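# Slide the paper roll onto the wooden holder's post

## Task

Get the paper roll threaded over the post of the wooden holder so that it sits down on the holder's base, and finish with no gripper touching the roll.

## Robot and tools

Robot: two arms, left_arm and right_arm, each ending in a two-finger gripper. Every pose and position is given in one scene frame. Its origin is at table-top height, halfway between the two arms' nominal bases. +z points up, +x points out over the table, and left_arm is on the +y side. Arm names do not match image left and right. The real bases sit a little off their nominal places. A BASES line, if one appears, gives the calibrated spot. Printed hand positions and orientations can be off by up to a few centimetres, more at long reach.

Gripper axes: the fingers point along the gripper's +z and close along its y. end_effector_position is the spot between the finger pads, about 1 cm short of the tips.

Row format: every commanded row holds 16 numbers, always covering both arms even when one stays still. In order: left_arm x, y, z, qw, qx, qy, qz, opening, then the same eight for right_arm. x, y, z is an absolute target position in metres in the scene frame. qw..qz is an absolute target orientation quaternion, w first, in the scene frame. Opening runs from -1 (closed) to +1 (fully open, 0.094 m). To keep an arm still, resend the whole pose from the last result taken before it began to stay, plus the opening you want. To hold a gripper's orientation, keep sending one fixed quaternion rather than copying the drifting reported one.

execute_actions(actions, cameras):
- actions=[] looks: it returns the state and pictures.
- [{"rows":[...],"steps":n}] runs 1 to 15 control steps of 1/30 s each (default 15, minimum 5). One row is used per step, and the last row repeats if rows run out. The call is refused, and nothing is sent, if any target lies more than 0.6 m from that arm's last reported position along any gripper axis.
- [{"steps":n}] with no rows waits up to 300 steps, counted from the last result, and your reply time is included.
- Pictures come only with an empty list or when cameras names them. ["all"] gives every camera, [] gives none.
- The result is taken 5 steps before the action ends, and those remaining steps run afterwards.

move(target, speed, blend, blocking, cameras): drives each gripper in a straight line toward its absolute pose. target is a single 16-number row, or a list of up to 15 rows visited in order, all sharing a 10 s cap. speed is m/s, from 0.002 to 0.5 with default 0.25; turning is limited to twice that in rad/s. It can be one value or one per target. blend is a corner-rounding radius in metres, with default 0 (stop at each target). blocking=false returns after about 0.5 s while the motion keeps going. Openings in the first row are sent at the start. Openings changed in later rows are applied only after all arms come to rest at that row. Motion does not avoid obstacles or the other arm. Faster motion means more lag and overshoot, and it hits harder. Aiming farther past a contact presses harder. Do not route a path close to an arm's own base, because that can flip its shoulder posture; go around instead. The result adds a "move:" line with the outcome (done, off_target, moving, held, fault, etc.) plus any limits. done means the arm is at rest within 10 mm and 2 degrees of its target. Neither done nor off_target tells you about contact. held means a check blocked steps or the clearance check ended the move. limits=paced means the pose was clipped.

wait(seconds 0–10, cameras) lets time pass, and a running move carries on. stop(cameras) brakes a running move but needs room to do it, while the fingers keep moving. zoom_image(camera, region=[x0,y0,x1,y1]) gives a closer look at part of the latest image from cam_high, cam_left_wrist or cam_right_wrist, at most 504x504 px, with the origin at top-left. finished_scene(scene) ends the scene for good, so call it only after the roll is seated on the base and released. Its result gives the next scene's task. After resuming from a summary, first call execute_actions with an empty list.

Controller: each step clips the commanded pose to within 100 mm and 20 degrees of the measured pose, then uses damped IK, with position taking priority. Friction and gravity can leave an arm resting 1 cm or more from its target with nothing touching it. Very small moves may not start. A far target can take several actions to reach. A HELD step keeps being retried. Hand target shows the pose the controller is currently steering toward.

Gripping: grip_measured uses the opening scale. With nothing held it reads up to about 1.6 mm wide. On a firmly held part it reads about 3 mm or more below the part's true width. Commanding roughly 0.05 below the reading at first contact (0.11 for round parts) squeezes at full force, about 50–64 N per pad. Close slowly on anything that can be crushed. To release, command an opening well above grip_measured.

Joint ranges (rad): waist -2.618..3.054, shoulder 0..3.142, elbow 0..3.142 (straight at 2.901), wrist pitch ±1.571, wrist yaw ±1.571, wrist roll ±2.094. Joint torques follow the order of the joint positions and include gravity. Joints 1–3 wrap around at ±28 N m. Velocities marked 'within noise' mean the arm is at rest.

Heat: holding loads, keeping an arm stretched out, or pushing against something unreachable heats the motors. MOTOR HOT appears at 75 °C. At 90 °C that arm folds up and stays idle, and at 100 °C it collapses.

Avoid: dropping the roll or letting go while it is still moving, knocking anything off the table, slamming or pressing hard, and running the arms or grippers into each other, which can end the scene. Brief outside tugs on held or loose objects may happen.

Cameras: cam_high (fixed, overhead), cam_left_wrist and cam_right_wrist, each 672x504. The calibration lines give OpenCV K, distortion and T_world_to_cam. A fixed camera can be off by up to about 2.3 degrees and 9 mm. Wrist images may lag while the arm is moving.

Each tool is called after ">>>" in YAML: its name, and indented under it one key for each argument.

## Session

>>> execute_actions:
  actions: []
  cameras: ["all"]

>>> zoom_image:
  camera: "cam_high"
  region: [140, 120, 480, 290]

Scene clock: 0.00 s of 4400.00 s.
left_arm: end_effector_position=(+0.4202, +0.4363, +0.1842) grip_measured=+1.000 end_effector_quat_wxyz=(+0.502, -0.148, +0.852, +0.022) | right_arm: end_effector_position=(+0.3129, -0.0584, +0.2484) grip_measured=+1.000 end_effector_quat_wxyz=(+0.226, -0.313, +0.833, +0.396)
Joint positions: left_arm=[0.514 1.361 0.847 -0.026 0.275 0.032 0.094] | right_arm=[0.374 1.689 1.564 -0.823 -0.767 -0.075 0.094]
Joint velocities: within noise
Joint torques (N m): no reading
Motor temperatures (°C): left_arm=[23 24 21 24 22 21 23] | right_arm=[23 23 22 22 22 23 24]
Heat: left arm: 24 °C; right arm: 24 °C.
Hand target: left_arm +0.4204, +0.4360, +0.1883; +0.505, -0.146, +0.850, +0.022 | right_arm +0.3117, -0.0574, +0.2582; +0.235, -0.319, +0.826, +0.401
camera_calibration:
cam_left_wrist: T_world_to_cam=[[0.309565, -0.923343, 0.227172, 0.226925], [-0.769323, -0.383616, -0.510863, 0.609734], [0.558849, -0.0166232, -0.829103, 0.0287855], [0, 0, 0, 1]] pos_world=[0.382748, 0.443912, 0.283806]
cam_right_wrist: T_world_to_cam=[[0.784237, -0.424313, -0.452692, -0.15854], [-0.588642, -0.739459, -0.326651, 0.24589], [-0.196145, 0.522645, -0.82968, 0.401938], [0, 0, 0, 1]] pos_world=[0.347912, -0.0955156, 0.34203]

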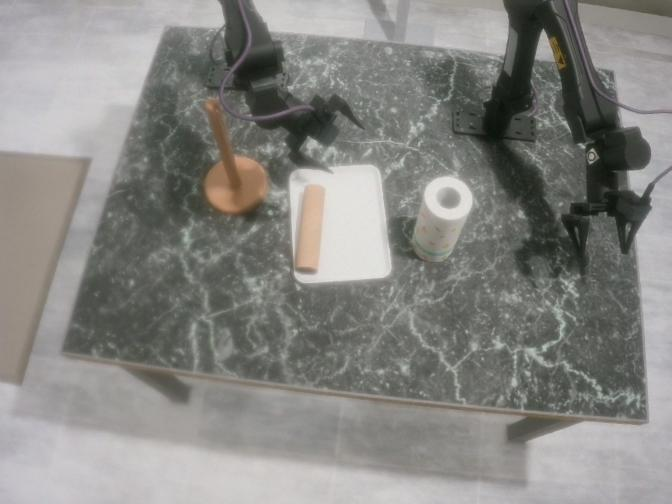

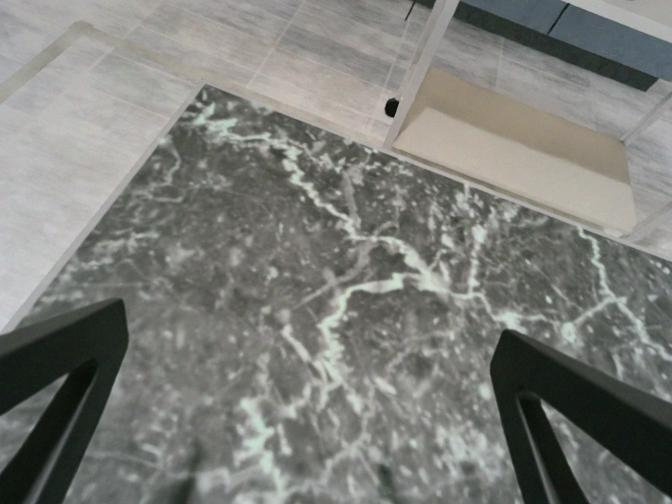

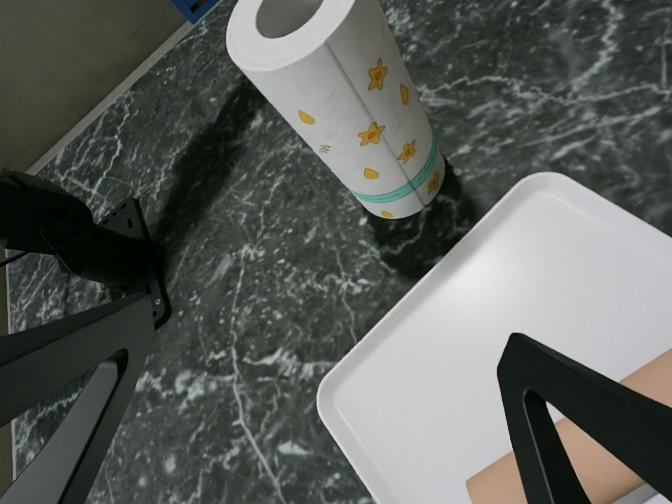

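Scaled by 1.482 from the camera's 672x504 image, which has a finer 960x720 frame.

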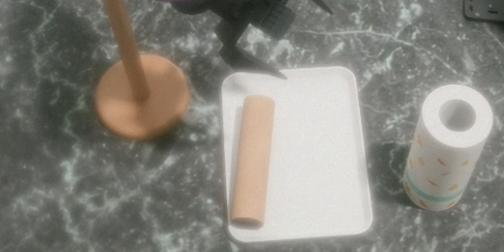

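>>> move:
  target:
    - [0.32,0.32,0.17,0.718,0.03,0.694,-0.031,1,0.28,-0.1,0.43,0.676,-0.238,0.653,0.246,1]
    - [0.27,0.2,0.14,0.702,0.15,0.678,-0.1556,1,0.26,-0.33,0.44,0.719,0,0.695,0,1]
    - [0.27,0.195,0.135,0.702,0.15,0.678,-0.1556,1,0.2,-0.56,0.42,0.664,0.266,0.642,-0.275,1]
  speed: 0.4
  blend: 0.05

>>> zoom_image:
  camera: "cam_high"
  region: [380, 90, 550, 280]

Scene clock: 7.07 s of 4400.00 s.
left_arm: end_effector_position=(+0.2712, +0.1948, +0.1439) grip_measured=+1.000 end_effector_quat_wxyz=(+0.641, +0.174, +0.734, -0.141) | right_arm: end_effector_position=(+0.2030, -0.5562, +0.4201) grip_measured=+1.000 end_effector_quat_wxyz=(+0.664, +0.262, +0.648, -0.266)
Joint positions: left_arm=[0.038 0.056 0.002 -0.105 0.501 0.094 0.094] | right_arm=[-0.806 0.83 1 -0.147 -0.028 0.004 0.094]
Joint velocities: within noise
Joint torques (N m): left_arm=[-0.54 0.29 6.26 1.96 0.02 -0.1] | right_arm=[-0.62 -0.94 6.31 2 0.14 -0.02]
Motor temperatures (°C): left_arm=[23 24 21 26 22 21 23] | right_arm=[23 24 23 24 22 23 24]
Heat: left arm: 26 °C; right arm: 24 °C.
Hand target: left_arm +0.2704, +0.1948, +0.1357; +0.634, +0.168, +0.741, -0.144 | right_arm +0.2000, -0.5599, +0.4200; +0.664, +0.266, +0.642, -0.275
Off the commanded pose: left_arm 0.009 m, 10 deg | right_arm 0.005 m, 1 deg.
joint sent to its limit (left arm) — joint 3 (elbow), lower limit, where the elbow is as bent as it goes.
Kept back: nothing.
move: off_target (left_arm)
camera_calibration:
cam_left_wrist: T_world_to_cam=[[-0.437253, -0.892877, 0.107609, 0.272933], [-0.567068, 0.180854, -0.803571, 0.259155], [0.698029, -0.412385, -0.585401, 0.0789614], [0, 0, 0, 1]] pos_world=[0.211182, 0.229389, 0.225104]
cam_right_wrist: T_world_to_cam=[[-0.671232, -0.731591, 0.119253, -0.321529], [-0.409042, 0.231412, -0.882685, 0.606337], [0.618168, -0.641266, -0.454583, -0.187306], [0, 0, 0, 1]] pos_world=[0.147983, -0.495655, 0.488402]

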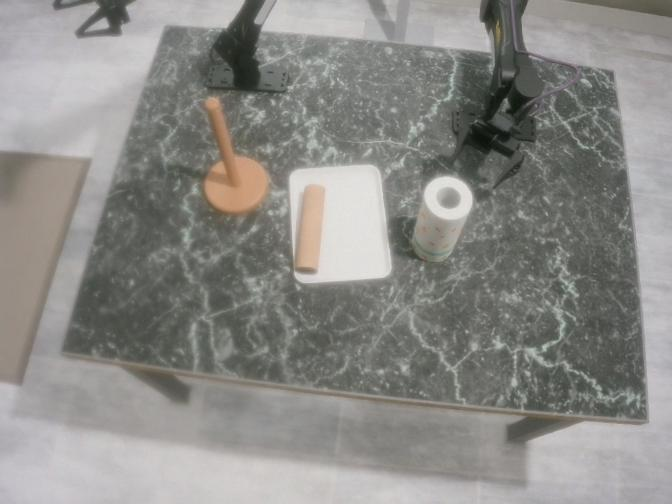

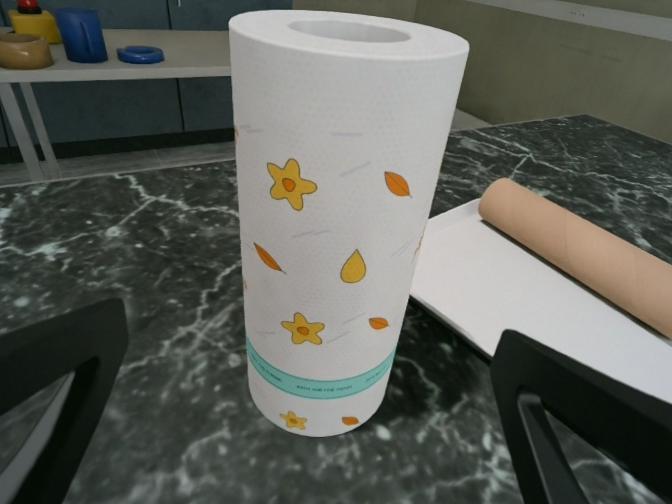

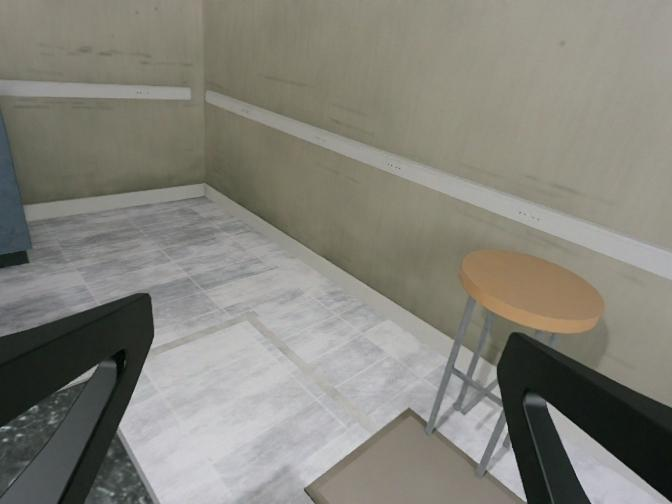

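Scaled by 2.653 from the camera's 672x504 image, which has a finer 960x720 frame.

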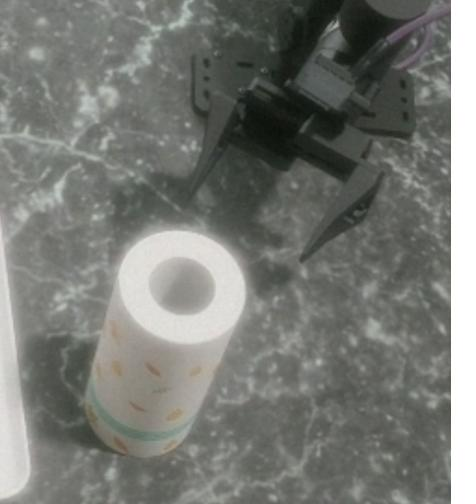

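>>> move:
  target:
    - [0.285,0.186,0.12,0.691,0.1915,0.668,-0.198,1,0.2,-0.56,0.42,0.664,0.266,0.642,-0.275,1]
    - [0.356,0.141,0.115,0.691,0.1915,0.668,-0.198,1,0.2,-0.56,0.42,0.664,0.266,0.642,-0.275,1]
  speed: [0.25,0.12]
  blend: 0.01
  cameras: ["cam_high","cam_left_wrist"]

>>> zoom_image:
  camera: "cam_high"
  region: [380, 90, 550, 280]

Scene clock: 9.83 s of 4400.00 s.
left_arm: end_effector_position=(+0.3521, +0.1429, +0.1160) grip_measured=+1.000 end_effector_quat_wxyz=(+0.657, +0.206, +0.701, -0.187) | right_arm: end_effector_position=(+0.2030, -0.5562, +0.4206) grip_measured=+1.000 end_effector_quat_wxyz=(+0.665, +0.261, +0.647, -0.266)
Joint positions: left_arm=[-0.196 1.679 0.055 1.551 0.385 0.036 0.094] | right_arm=[-0.806 0.83 1 -0.145 -0.028 0.004 0.094]
Joint velocities: within noise
Joint torques (N m): left_arm=[-0.61 -3.28 4.66 2.15 -0.06 -0.12] | right_arm=[-0.64 -1.02 6.22 2.01 0.16 0.01]
Motor temperatures (°C): left_arm=[23 24 21 27 22 21 23] | right_arm=[23 24 23 24 22 23 24]
Heat: left arm: 27 °C; right arm: 24 °C.
Hand target: left_arm +0.3559, +0.1410, +0.1155; +0.656, +0.203, +0.701, -0.190 | right_arm +0.2000, -0.5599, +0.4200; +0.664, +0.266, +0.642, -0.275
Off the commanded pose: left_arm 0.004 m, 6 deg | right_arm 0.005 m, 1 deg.
joint sent to its limit (left arm) — joint 4 (wrist pitch), upper limit.
Kept back: nothing.
move: off_target (left_arm); limits=paced
camera_calibration:
cam_left_wrist: T_world_to_cam=[[-0.541699, -0.832624, 0.115328, 0.292315], [-0.496168, 0.205977, -0.84344, 0.268101], [0.678513, -0.514112, -0.524699, -0.000843238], [0, 0, 0, 1]] pos_world=[0.291942, 0.187733, 0.191973]
Images, in order (width x height): cam_high 672x504, cam_left_wrist 672x504.

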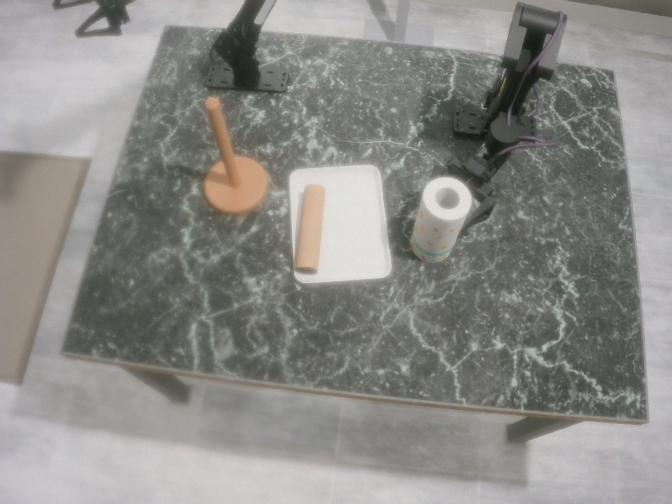

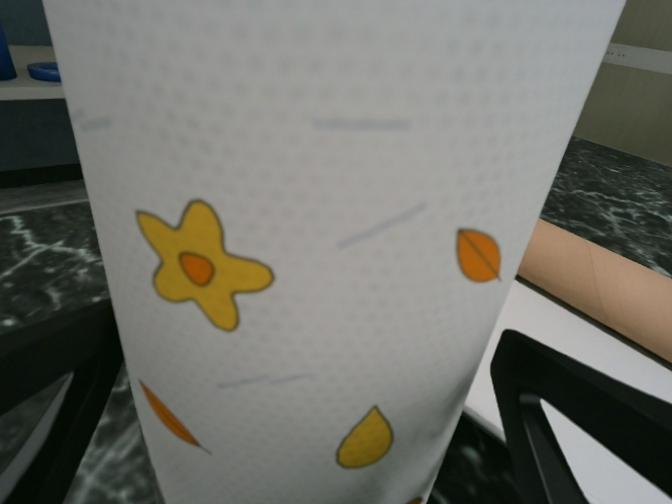

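Scaled by 2.653 from the camera's 672x504 image, which has a finer 960x720 frame.

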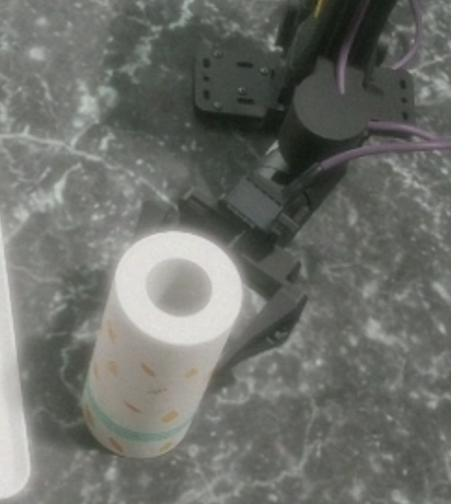

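>>> move:
  target:
    - [0.361,0.138,0.115,0.67,0.2,0.688,-0.192,1,0.2,-0.56,0.42,0.664,0.266,0.642,-0.275,1]
    - [0.361,0.138,0.115,0.67,0.2,0.688,-0.192,0.6,0.2,-0.56,0.42,0.664,0.266,0.642,-0.275,1]
    - [0.37,0.13,0.23,0.67,0.2,0.688,-0.192,0.6,0.2,-0.56,0.42,0.664,0.266,0.642,-0.275,1]
    - [0.33,-0.03,0.42,0.653,0.271,0.653,-0.271,0.6,0.2,-0.56,0.42,0.664,0.266,0.642,-0.275,1]
    - [0.28,-0.26,0.475,0.612,0.354,0.612,-0.354,0.6,0.2,-0.56,0.42,0.664,0.266,0.642,-0.275,1]
  speed: [0.15,0.2,0.35,0.35,0.35]
  blend: [0,0,0.05,0.05,0]

>>> zoom_image:
  camera: "cam_high"
  region: [150, 0, 300, 230]

Scene clock: 14.23 s of 4400.00 s.
left_arm: end_effector_position=(+0.2749, -0.2559, +0.4697) grip_measured=+0.601 end_effector_quat_wxyz=(+0.605, +0.359, +0.616, -0.354) | right_arm: end_effector_position=(+0.2030, -0.5562, +0.4207) grip_measured=+1.000 end_effector_quat_wxyz=(+0.665, +0.261, +0.647, -0.266)
Joint positions: left_arm=[-1.206 1.859 2.036 -0.195 -0.129 -0.004 0.075] | right_arm=[-0.806 0.83 1 -0.144 -0.028 0.004 0.094]
Joint velocities: left_arm=[-0.002 0.012 -0.007 -0.051 0.066 -0.051 0.01] | right_arm=[within noise]
Joint torques (N m): left_arm=[0.25 -8.88 10.39 2.29 -0.08 0.03] | right_arm=[-0.7 -0.96 6.27 2.01 0.15 0.01]
Motor temperatures (°C): left_arm=[23 24 22 28 22 21 24] | right_arm=[23 24 23 25 22 23 24]
Heat: left arm: 28 °C; right arm: 25 °C.
Hand target: left_arm +0.2798, -0.2596, +0.4748; +0.612, +0.354, +0.612, -0.354 | right_arm +0.2000, -0.5599, +0.4200; +0.664, +0.266, +0.642, -0.275
Off the commanded pose: left_arm 0.008 m, 1 deg | right_arm 0.005 m, 1 deg.
Kept back: nothing.
move: done
camera_calibration:
cam_left_wrist: T_world_to_cam=[[-0.8738, -0.469894, 0.125196, 0.057103], [-0.325946, 0.374885, -0.867883, 0.618183], [0.360878, -0.799163, -0.480734, 0.0257212], [0, 0, 0, 1]] pos_world=[0.242109, -0.18436, 0.541726]
cam_right_wrist: T_world_to_cam=[[-0.671424, -0.731397, 0.119368, -0.321497], [-0.407623, 0.229972, -0.883717, 0.606178], [0.618897, -0.642006, -0.452543, -0.188452], [0, 0, 0, 1]] pos_world=[0.147864, -0.495534, 0.488783]

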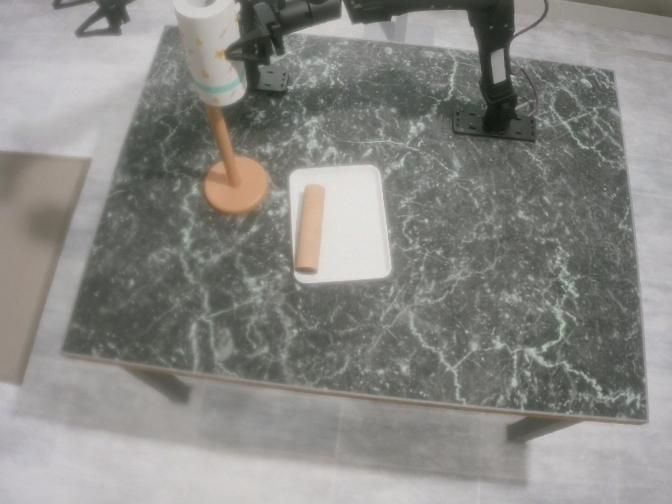

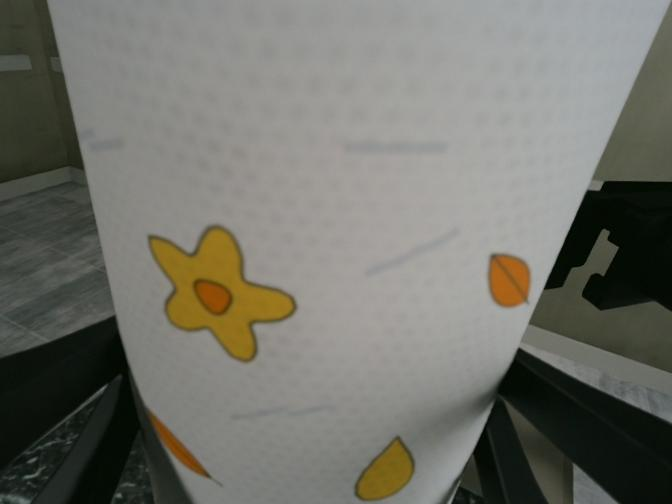

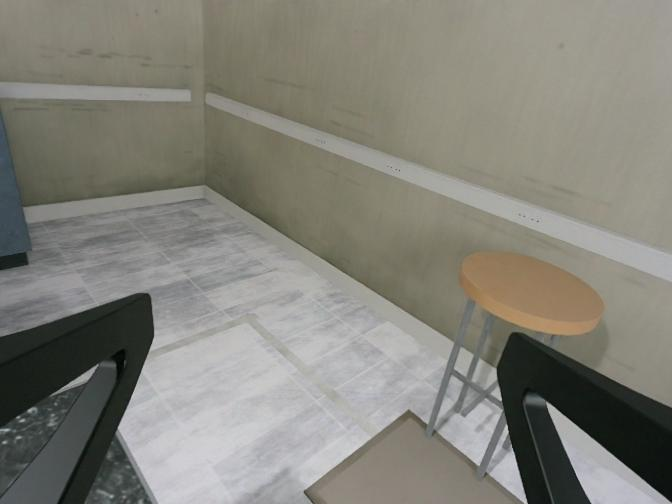

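Scaled by 2.191 from the camera's 672x504 image, which has a finer 960x720 frame.

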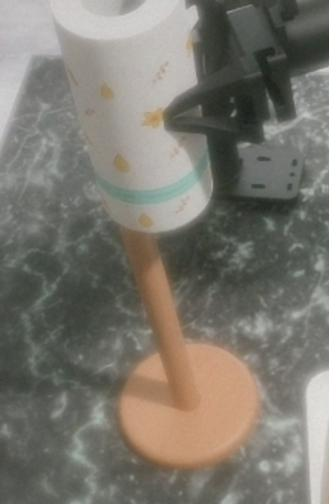

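>>> move:
  target:
    - [0.278,-0.29,0.47,0.596,0.3625,0.628,-0.344,0.6,0.2,-0.56,0.42,0.664,0.266,0.642,-0.275,1]
    - [0.278,-0.29,0.435,0.596,0.3625,0.628,-0.344,0.6,0.2,-0.56,0.42,0.664,0.266,0.642,-0.275,1]
  speed: [0.12,0.1]
  cameras: ["cam_high","cam_left_wrist"]

>>> zoom_image:
  camera: "cam_high"
  region: [150, 0, 300, 230]

Scene clock: 16.17 s of 4400.00 s.
left_arm: end_effector_position=(+0.2804, -0.2970, +0.4154) grip_measured=+0.605 end_effector_quat_wxyz=(+0.582, +0.376, +0.639, -0.333) | right_arm: end_effector_position=(+0.2030, -0.5562, +0.4207) grip_measured=+1.000 end_effector_quat_wxyz=(+0.665, +0.261, +0.647, -0.266)
Joint positions: left_arm=[-1.232 1.994 2.081 -0.189 -0.161 -0.004 0.075] | right_arm=[-0.806 0.83 1 -0.144 -0.028 0.004 0.094]
Joint velocities: within noise
Joint torques (N m): left_arm=[-0.17 -14.48 6.84 2.48 -0.11 -0.09] | right_arm=[-0.59 -1.06 6.3 2 0.13 -0.01]
Motor temperatures (°C): left_arm=[23 25 22 28 22 21 24] | right_arm=[23 24 23 25 22 23 24]
Heat: left arm: 28 °C; right arm: 25 °C.
Hand target: left_arm +0.2779, -0.2898, +0.4349; +0.596, +0.363, +0.628, -0.344 | right_arm +0.2000, -0.5599, +0.4200; +0.664, +0.266, +0.642, -0.275
Off the commanded pose: left_arm 0.021 m, 3 deg | right_arm 0.005 m, 1 deg.
Kept back: nothing.
move: off_target (left_arm)
camera_calibration:
cam_left_wrist: T_world_to_cam=[[-0.867502, -0.484564, 0.112414, 0.0486003], [-0.352645, 0.439703, -0.826016, 0.597654], [0.350829, -0.756213, -0.552323, 0.0101215], [0, 0, 0, 1]] pos_world=[0.24937, -0.231586, 0.493799]
Images, in order (width x height): cam_high 672x504, cam_left_wrist 672x504.

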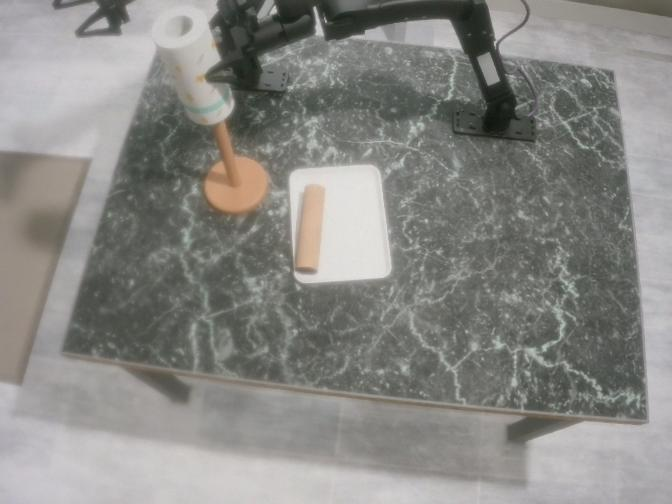

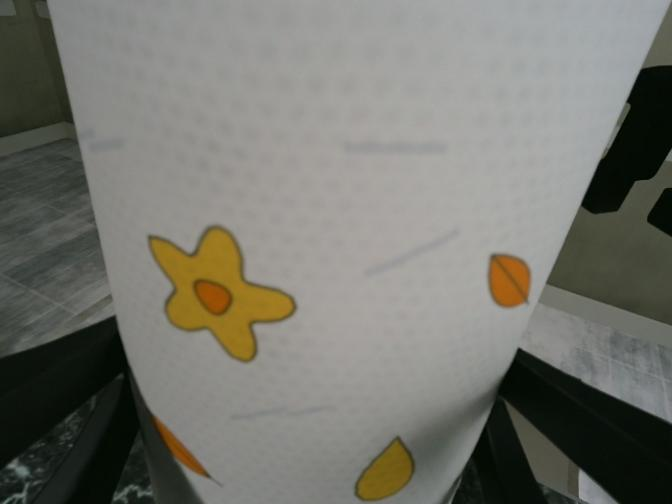

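Scaled by 2.191 from the camera's 672x504 image, which has a finer 960x720 frame.

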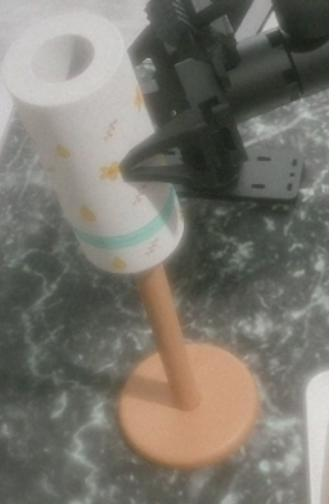

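>>> move:
  target:
    - [0.264,-0.282,0.46,0.612,0.354,0.612,-0.354,0.6,0.2,-0.56,0.42,0.664,0.266,0.642,-0.275,1]
    - [0.264,-0.282,0.415,0.612,0.354,0.612,-0.354,0.6,0.2,-0.56,0.42,0.664,0.266,0.642,-0.275,1]
  speed: [0.12,0.08]
  cameras: ["cam_high","cam_left_wrist"]

>>> zoom_image:
  camera: "cam_high"
  region: [150, 0, 300, 230]

Scene clock: 18.23 s of 4400.00 s.
left_arm: end_effector_position=(+0.2725, -0.2959, +0.3805) grip_measured=+0.601 end_effector_quat_wxyz=(+0.592, +0.369, +0.633, -0.337) | right_arm: end_effector_position=(+0.2030, -0.5562, +0.4207) grip_measured=+1.000 end_effector_quat_wxyz=(+0.665, +0.261, +0.647, -0.266)
Joint positions: left_arm=[-1.251 1.931 1.821 0.036 -0.186 -0.004 0.075] | right_arm=[-0.806 0.83 1 -0.144 -0.028 0.004 0.094]
Joint velocities: left_arm=[-0.002 0.007 -0.002 -0.051 0.051 0.037 0.008] | right_arm=[within noise]
Joint torques (N m): left_arm=[-0.57 -16.58 6.72 2.49 -0.04 0] | right_arm=[-0.66 -1.02 6.27 2 0.12 -0.01]
Motor temperatures (°C): left_arm=[23 26 22 29 22 21 24] | right_arm=[23 24 23 25 22 23 24]
Heat: left arm: 29 °C; right arm: 25 °C.
Hand target: left_arm +0.2644, -0.2824, +0.4147; +0.612, +0.354, +0.612, -0.354 | right_arm +0.2000, -0.5599, +0.4200; +0.664, +0.266, +0.642, -0.275
Off the commanded pose: left_arm 0.038 m, 4 deg | right_arm 0.005 m, 1 deg.
Kept back: nothing.
move: off_target (left_arm)
camera_calibration:
cam_left_wrist: T_world_to_cam=[[-0.865959, -0.486841, 0.114461, 0.0443368], [-0.345209, 0.416269, -0.84116, 0.562328], [0.361865, -0.767923, -0.528534, -0.0210617], [0, 0, 0, 1]] pos_world=[0.240136, -0.228669, 0.456802]
Images, in order (width x height): cam_high 672x504, cam_left_wrist 672x504.

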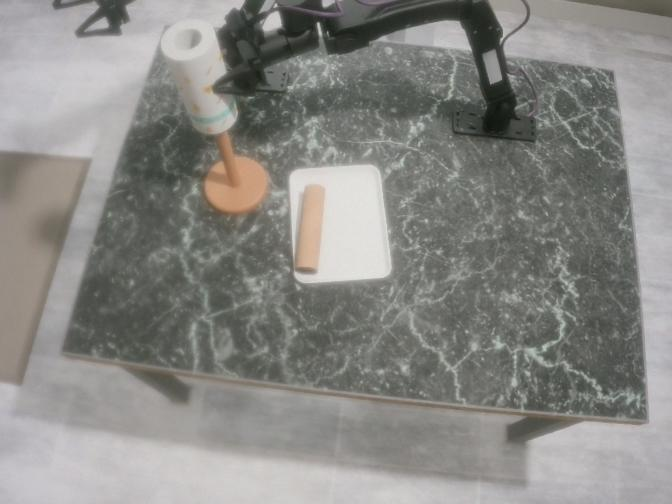

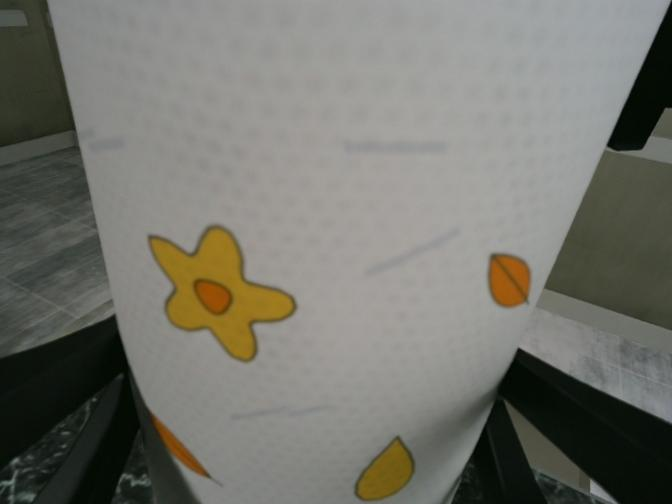

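Scaled by 2.191 from the camera's 672x504 image, which has a finer 960x720 frame.

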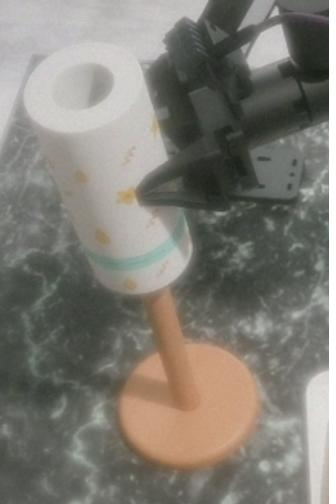

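>>> move:
  target:
    - [0.258,-0.279,0.405,0.618,0.3504,0.607,-0.3566,0.6,0.2,-0.56,0.42,0.664,0.266,0.642,-0.275,1]
    - [0.258,-0.279,0.32,0.618,0.3504,0.607,-0.3566,0.6,0.2,-0.56,0.42,0.664,0.266,0.642,-0.275,1]
  speed: [0.08,0.1]
  blend: 0.01
  cameras: ["cam_high","cam_left_wrist"]

>>> zoom_image:
  camera: "cam_high"
  region: [150, 0, 300, 230]

Scene clock: 20.37 s of 4400.00 s.
left_arm: end_effector_position=(+0.2673, -0.2826, +0.3032) grip_measured=+0.604 end_effector_quat_wxyz=(+0.607, +0.354, +0.623, -0.343) | right_arm: end_effector_position=(+0.2030, -0.5562, +0.4207) grip_measured=+1.000 end_effector_quat_wxyz=(+0.665, +0.261, +0.647, -0.266)
Joint positions: left_arm=[-1.259 1.893 1.417 0.448 -0.21 -0.003 0.075] | right_arm=[-0.806 0.83 1 -0.144 -0.028 0.004 0.094]
Joint velocities: within noise
Joint torques (N m): left_arm=[-1.06 -13.89 6.22 2.53 0.04 0.05] | right_arm=[-0.58 -1.01 6.28 1.99 0.14 -0.02]
Motor temperatures (°C): left_arm=[23 27 22 29 22 21 24] | right_arm=[23 24 23 26 22 23 24]
Heat: left arm: 29 °C; right arm: 26 °C.
Hand target: left_arm +0.2582, -0.2792, +0.3198; +0.618, +0.350, +0.607, -0.356 | right_arm +0.2000, -0.5599, +0.4200; +0.664, +0.266, +0.642, -0.275
Off the commanded pose: left_arm 0.020 m, 3 deg | right_arm 0.005 m, 1 deg.
Kept back: nothing.
move: off_target (left_arm); blend cut to 0.006 m at target 1
camera_calibration:
cam_left_wrist: T_world_to_cam=[[-0.860069, -0.495708, 0.120645, 0.0491425], [-0.337384, 0.375253, -0.863341, 0.482983], [0.382693, -0.783236, -0.489988, -0.0713691], [0, 0, 0, 1]] pos_world=[0.232529, -0.212779, 0.37608]
Images, in order (width x height): cam_high 672x504, cam_left_wrist 672x504.

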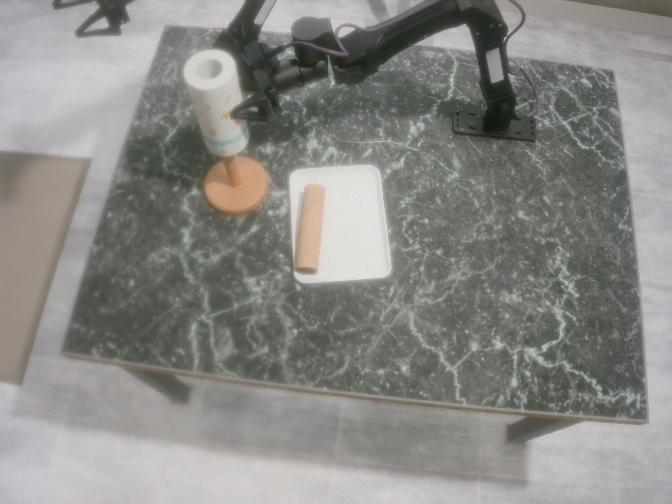

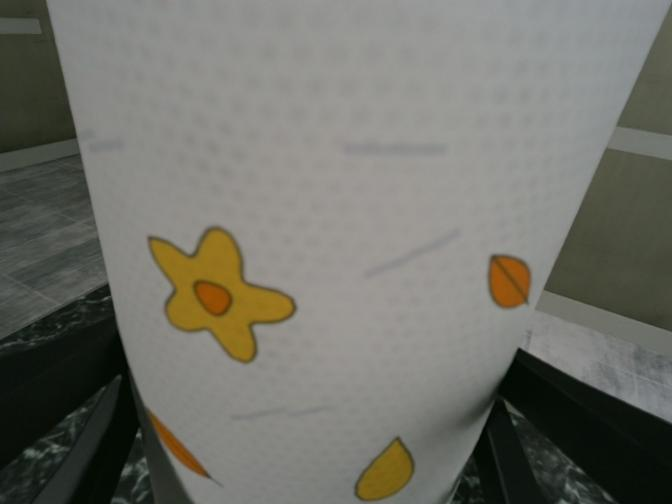

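Scaled by 2.191 from the camera's 672x504 image, which has a finer 960x720 frame.

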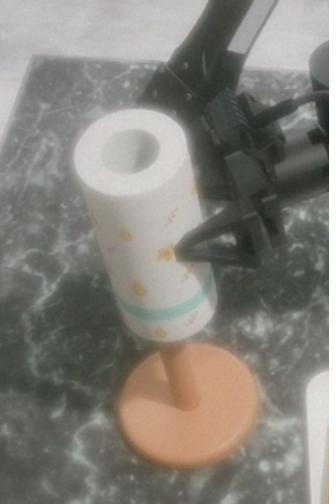

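>>> move:
  target:
    - [0.257,-0.286,0.31,0.6016,0.3597,0.623,-0.3473,0.6,0.2,-0.56,0.42,0.664,0.266,0.642,-0.275,1]
    - [0.257,-0.286,0.175,0.6016,0.3597,0.623,-0.3473,0.6,0.2,-0.56,0.42,0.664,0.266,0.642,-0.275,1]
  speed: [0.1,0.12]
  blend: 0.008
  cameras: ["cam_high","cam_left_wrist"]

>>> zoom_image:
  camera: "cam_high"
  region: [150, 0, 300, 230]

Scene clock: 22.67 s of 4400.00 s.
left_arm: end_effector_position=(+0.2635, -0.2831, +0.1880) grip_measured=+0.604 end_effector_quat_wxyz=(+0.606, +0.355, +0.624, -0.342) | right_arm: end_effector_position=(+0.2030, -0.5562, +0.4207) grip_measured=+1.000 end_effector_quat_wxyz=(+0.665, +0.261, +0.647, -0.266)
Joint positions: left_arm=[-1.267 2.077 1.181 0.865 -0.219 -0.003 0.075] | right_arm=[-0.806 0.83 1 -0.144 -0.028 0.004 0.094]
Joint velocities: within noise
Joint torques (N m): left_arm=[-0.91 -10.11 5.59 2.55 0.07 -0.08] | right_arm=[-0.61 -1.01 6.27 2.02 0.16 0.01]
Motor temperatures (°C): left_arm=[23 27 22 30 22 21 24] | right_arm=[23 24 23 26 22 23 24]
Heat: left arm: 30 °C; right arm: 26 °C.
Hand target: left_arm +0.2569, -0.2857, +0.1751; +0.601, +0.360, +0.623, -0.347 | right_arm +0.2000, -0.5599, +0.4200; +0.664, +0.266, +0.642, -0.275
Off the commanded pose: left_arm 0.015 m, 1 deg | right_arm 0.005 m, 1 deg.
Kept back: nothing.
move: off_target (left_arm)
camera_calibration:
cam_left_wrist: T_world_to_cam=[[-0.860171, -0.495734, 0.119809, 0.0597286], [-0.337878, 0.377946, -0.861972, 0.383049], [0.382027, -0.781924, -0.492596, -0.125693], [0, 0, 0, 1]] pos_world=[0.228819, -0.213445, 0.261105]
Images, in order (width x height): cam_high 672x504, cam_left_wrist 672x504.

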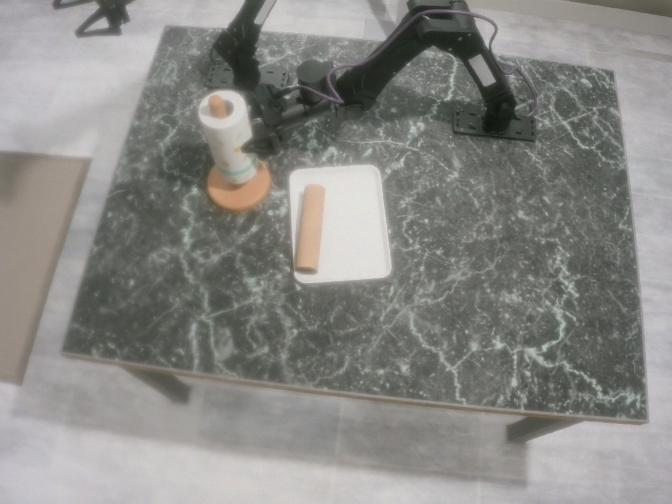

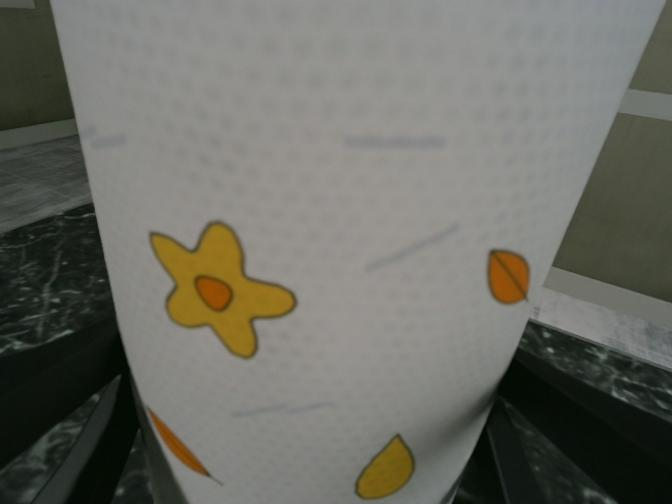

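Scaled by 2.191 from the camera's 672x504 image, which has a finer 960x720 frame.

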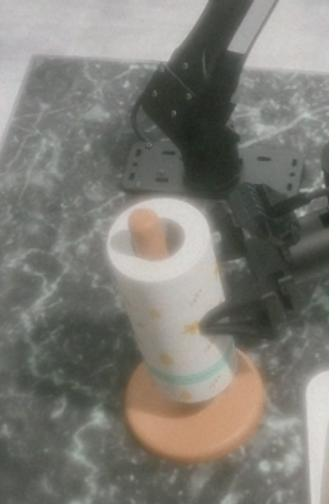

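>>> move:
  target:
    - [0.257,-0.294,0.165,0.5906,0.3657,0.6334,-0.341,0.6,0.2,-0.56,0.42,0.664,0.266,0.642,-0.275,1]
    - [0.257,-0.294,0.132,0.5906,0.3657,0.6334,-0.341,0.6,0.2,-0.56,0.42,0.664,0.266,0.642,-0.275,1]
  speed: [0.08,0.05]
  blend: 0.004
  cameras: ["cam_high","cam_left_wrist"]

>>> zoom_image:
  camera: "cam_high"
  region: [180, 70, 300, 230]

Scene clock: 24.13 s of 4400.00 s.
left_arm: end_effector_position=(+0.2631, -0.2893, +0.1475) grip_measured=+0.604 end_effector_quat_wxyz=(+0.598, +0.361, +0.632, -0.336) | right_arm: end_effector_position=(+0.2030, -0.5562, +0.4207) grip_measured=+1.000 end_effector_quat_wxyz=(+0.665, +0.261, +0.647, -0.266)
Joint positions: left_arm=[-1.272 2.178 1.181 0.936 -0.222 -0.006 0.075] | right_arm=[-0.806 0.83 1 -0.144 -0.028 0.004 0.094]
Joint velocities: within noise
Joint torques (N m): left_arm=[-0.96 -9.73 6.34 2.47 0.04 -0.12] | right_arm=[-0.62 -0.99 6.26 2.02 0.14 -0.01]
Motor temperatures (°C): left_arm=[23 27 22 30 22 21 24] | right_arm=[23 24 23 26 22 23 24]
Heat: left arm: 30 °C; right arm: 26 °C.
Hand target: left_arm +0.2568, -0.2933, +0.1322; +0.590, +0.366, +0.634, -0.341 | right_arm +0.2000, -0.5599, +0.4200; +0.664, +0.266, +0.642, -0.275
Off the commanded pose: left_arm 0.017 m, 1 deg | right_arm 0.005 m, 1 deg.
Kept back: nothing.
move: off_target (left_arm)
camera_calibration:
cam_left_wrist: T_world_to_cam=[[-0.859293, -0.497985, 0.116736, 0.0607671], [-0.347461, 0.400842, -0.847701, 0.357392], [0.375349, -0.768985, -0.51747, -0.14122], [0, 0, 0, 1]] pos_world=[0.229403, -0.221593, 0.222791]
Images, in order (width x height): cam_high 672x504, cam_left_wrist 672x504.

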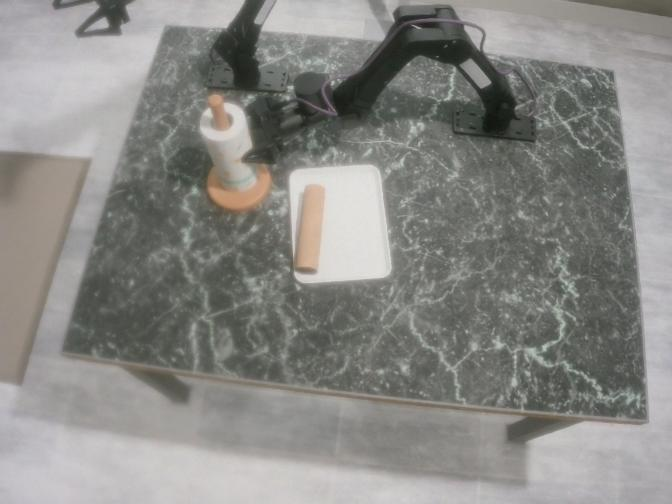

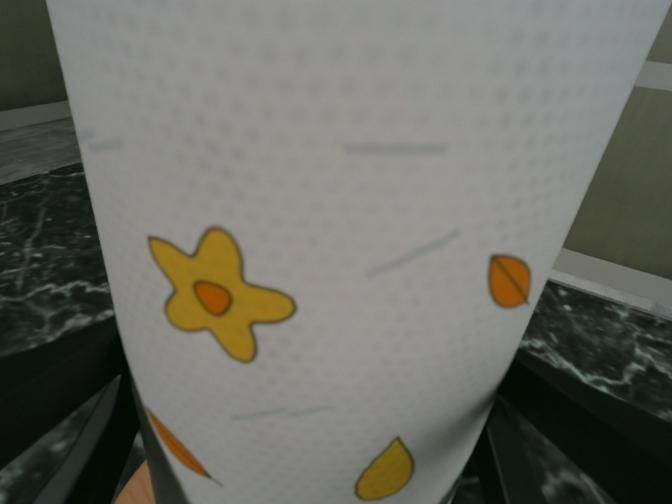

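Scaled by 3.150 from the camera's 672x504 image, which has a finer 960x720 frame.

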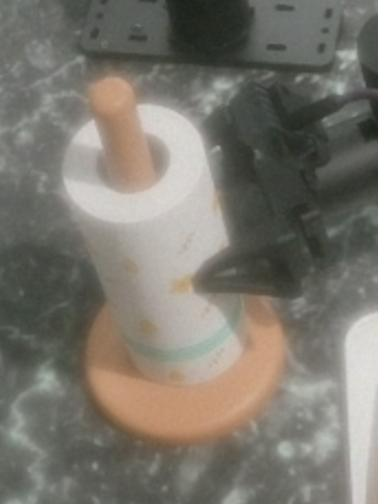

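Nicely aligned. Finish lowering slowly.

>>> move:
  target: [0.257,-0.294,0.112,0.5906,0.3657,0.6334,-0.341,0.6,0.2,-0.56,0.42,0.664,0.266,0.642,-0.275,1]
  speed: 0.03
  cameras: ["cam_high","cam_left_wrist"]

>>> zoom_image:
  camera: "cam_high"
  region: [180, 70, 300, 230]

Scene clock: 25.27 s of 4400.00 s.
left_arm: end_effector_position=(+0.2636, -0.2913, +0.1458) grip_measured=+0.601 end_effector_quat_wxyz=(+0.612, +0.348, +0.619, -0.349) | right_arm: end_effector_position=(+0.2030, -0.5562, +0.4207) grip_measured=+1.000 end_effector_quat_wxyz=(+0.665, +0.261, +0.647, -0.266)
Joint positions: left_arm=[-1.273 2.221 1.181 1.031 -0.223 -0.007 0.075] | right_arm=[-0.806 0.83 1 -0.144 -0.028 0.004 0.094]
Joint velocities: left_arm=[0.007 0.012 -0.002 0.037 -0.007 0.037 -0.004] | right_arm=[within noise]
Joint torques (N m): left_arm=[-0.88 -9.26 5.19 2.09 0.07 -0.1] | right_arm=[-0.66 -0.96 6.22 2 0.15 -0.02]
Motor temperatures (°C): left_arm=[23 27 22 30 22 21 24] | right_arm=[23 24 23 26 22 23 24]
Heat: left arm: 30 °C; right arm: 26 °C.
Hand target: left_arm +0.2565, -0.2924, +0.1127; +0.591, +0.366, +0.633, -0.341 | right_arm +0.2000, -0.5599, +0.4200; +0.664, +0.266, +0.642, -0.275
Off the commanded pose: left_arm 0.035 m, 4 deg | right_arm 0.005 m, 1 deg.
Kept back: nothing.
move: off_target (left_arm)
camera_calibration:
cam_left_wrist: T_world_to_cam=[[-0.86115, -0.491856, 0.128442, 0.060957], [-0.334313, 0.357614, -0.871979, 0.344408], [0.382956, -0.793845, -0.472393, -0.159606], [0, 0, 0, 1]] pos_world=[0.228755, -0.219885, 0.21709]
Images, in order (width x height): cam_high 672x504, cam_left_wrist 672x504.

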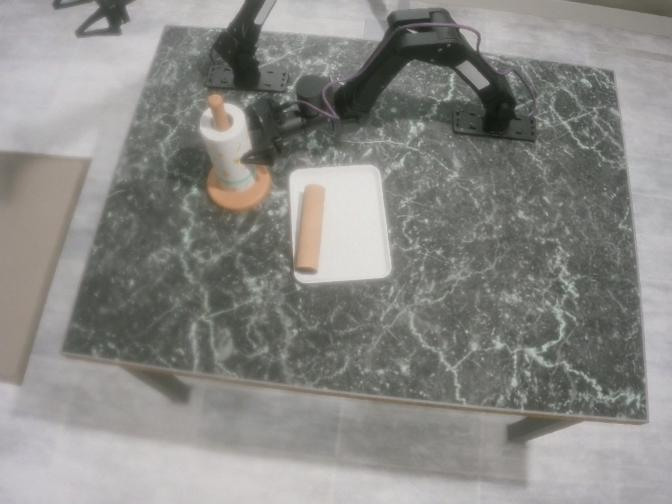

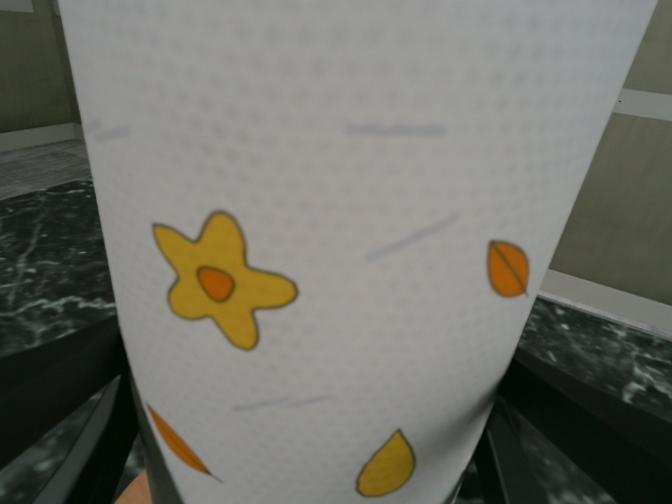

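Scaled by 3.150 from the camera's 672x504 image, which has a finer 960x720 frame.

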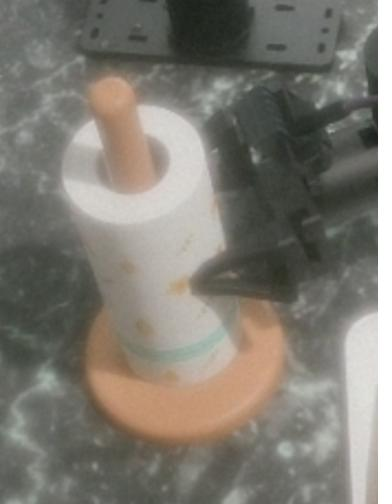

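>>> move:
  target:
    - [0.257,-0.293,0.13,0.6,0.356,0.627,-0.346,1,0.2,-0.56,0.42,0.664,0.266,0.642,-0.275,1]
    - [0.195,-0.183,0.14,0.6,0.356,0.627,-0.346,1,0.2,-0.56,0.42,0.664,0.266,0.642,-0.275,1]
  speed: [0.1,0.17]
  cameras: ["cam_high"]

>>> zoom_image:
  camera: "cam_high"
  region: [180, 70, 300, 230]

Scene clock: 26.90 s of 4400.00 s.
left_arm: end_effector_position=(+0.1966, -0.1879, +0.1283) grip_measured=+0.999 end_effector_quat_wxyz=(+0.595, +0.366, +0.630, -0.339) | right_arm: end_effector_position=(+0.2030, -0.5562, +0.4207) grip_measured=+1.000 end_effector_quat_wxyz=(+0.665, +0.261, +0.647, -0.266)
Joint positions: left_arm=[-1.368 1.942 0.636 1.24 -0.306 -0.011 0.094] | right_arm=[-0.806 0.83 1 -0.144 -0.028 0.004 0.094]
Joint velocities: within noise
Joint torques (N m): left_arm=[-0.36 -12.03 3.69 2.2 -0.12 -0.11] | right_arm=[-0.64 -1.03 6.24 2 0.14 -0.01]
Motor temperatures (°C): left_arm=[23 27 22 30 22 21 24] | right_arm=[23 24 23 26 22 23 24]
Heat: left arm: 30 °C; right arm: 26 °C.
Hand target: left_arm +0.1952, -0.1833, +0.1397; +0.600, +0.356, +0.627, -0.346 | right_arm +0.2000, -0.5599, +0.4200; +0.664, +0.266, +0.642, -0.275
Off the commanded pose: left_arm 0.013 m, 2 deg | right_arm 0.005 m, 1 deg.
Kept back: nothing.
move: off_target (left_arm)
Images, in order (width x height): cam_high 672x504.

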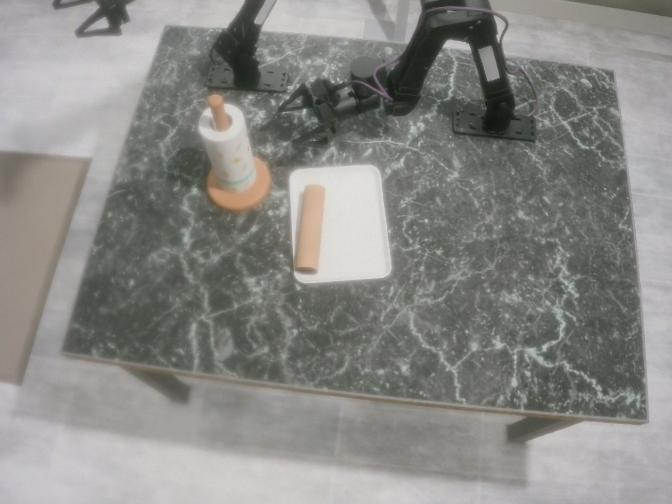

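Scaled by 3.150 from the camera's 672x504 image, which has a finer 960x720 frame.

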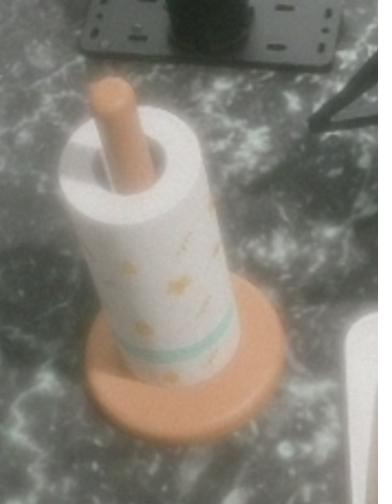

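>>> finished_scene:
  scene: 2

The scene is finished: the task was done.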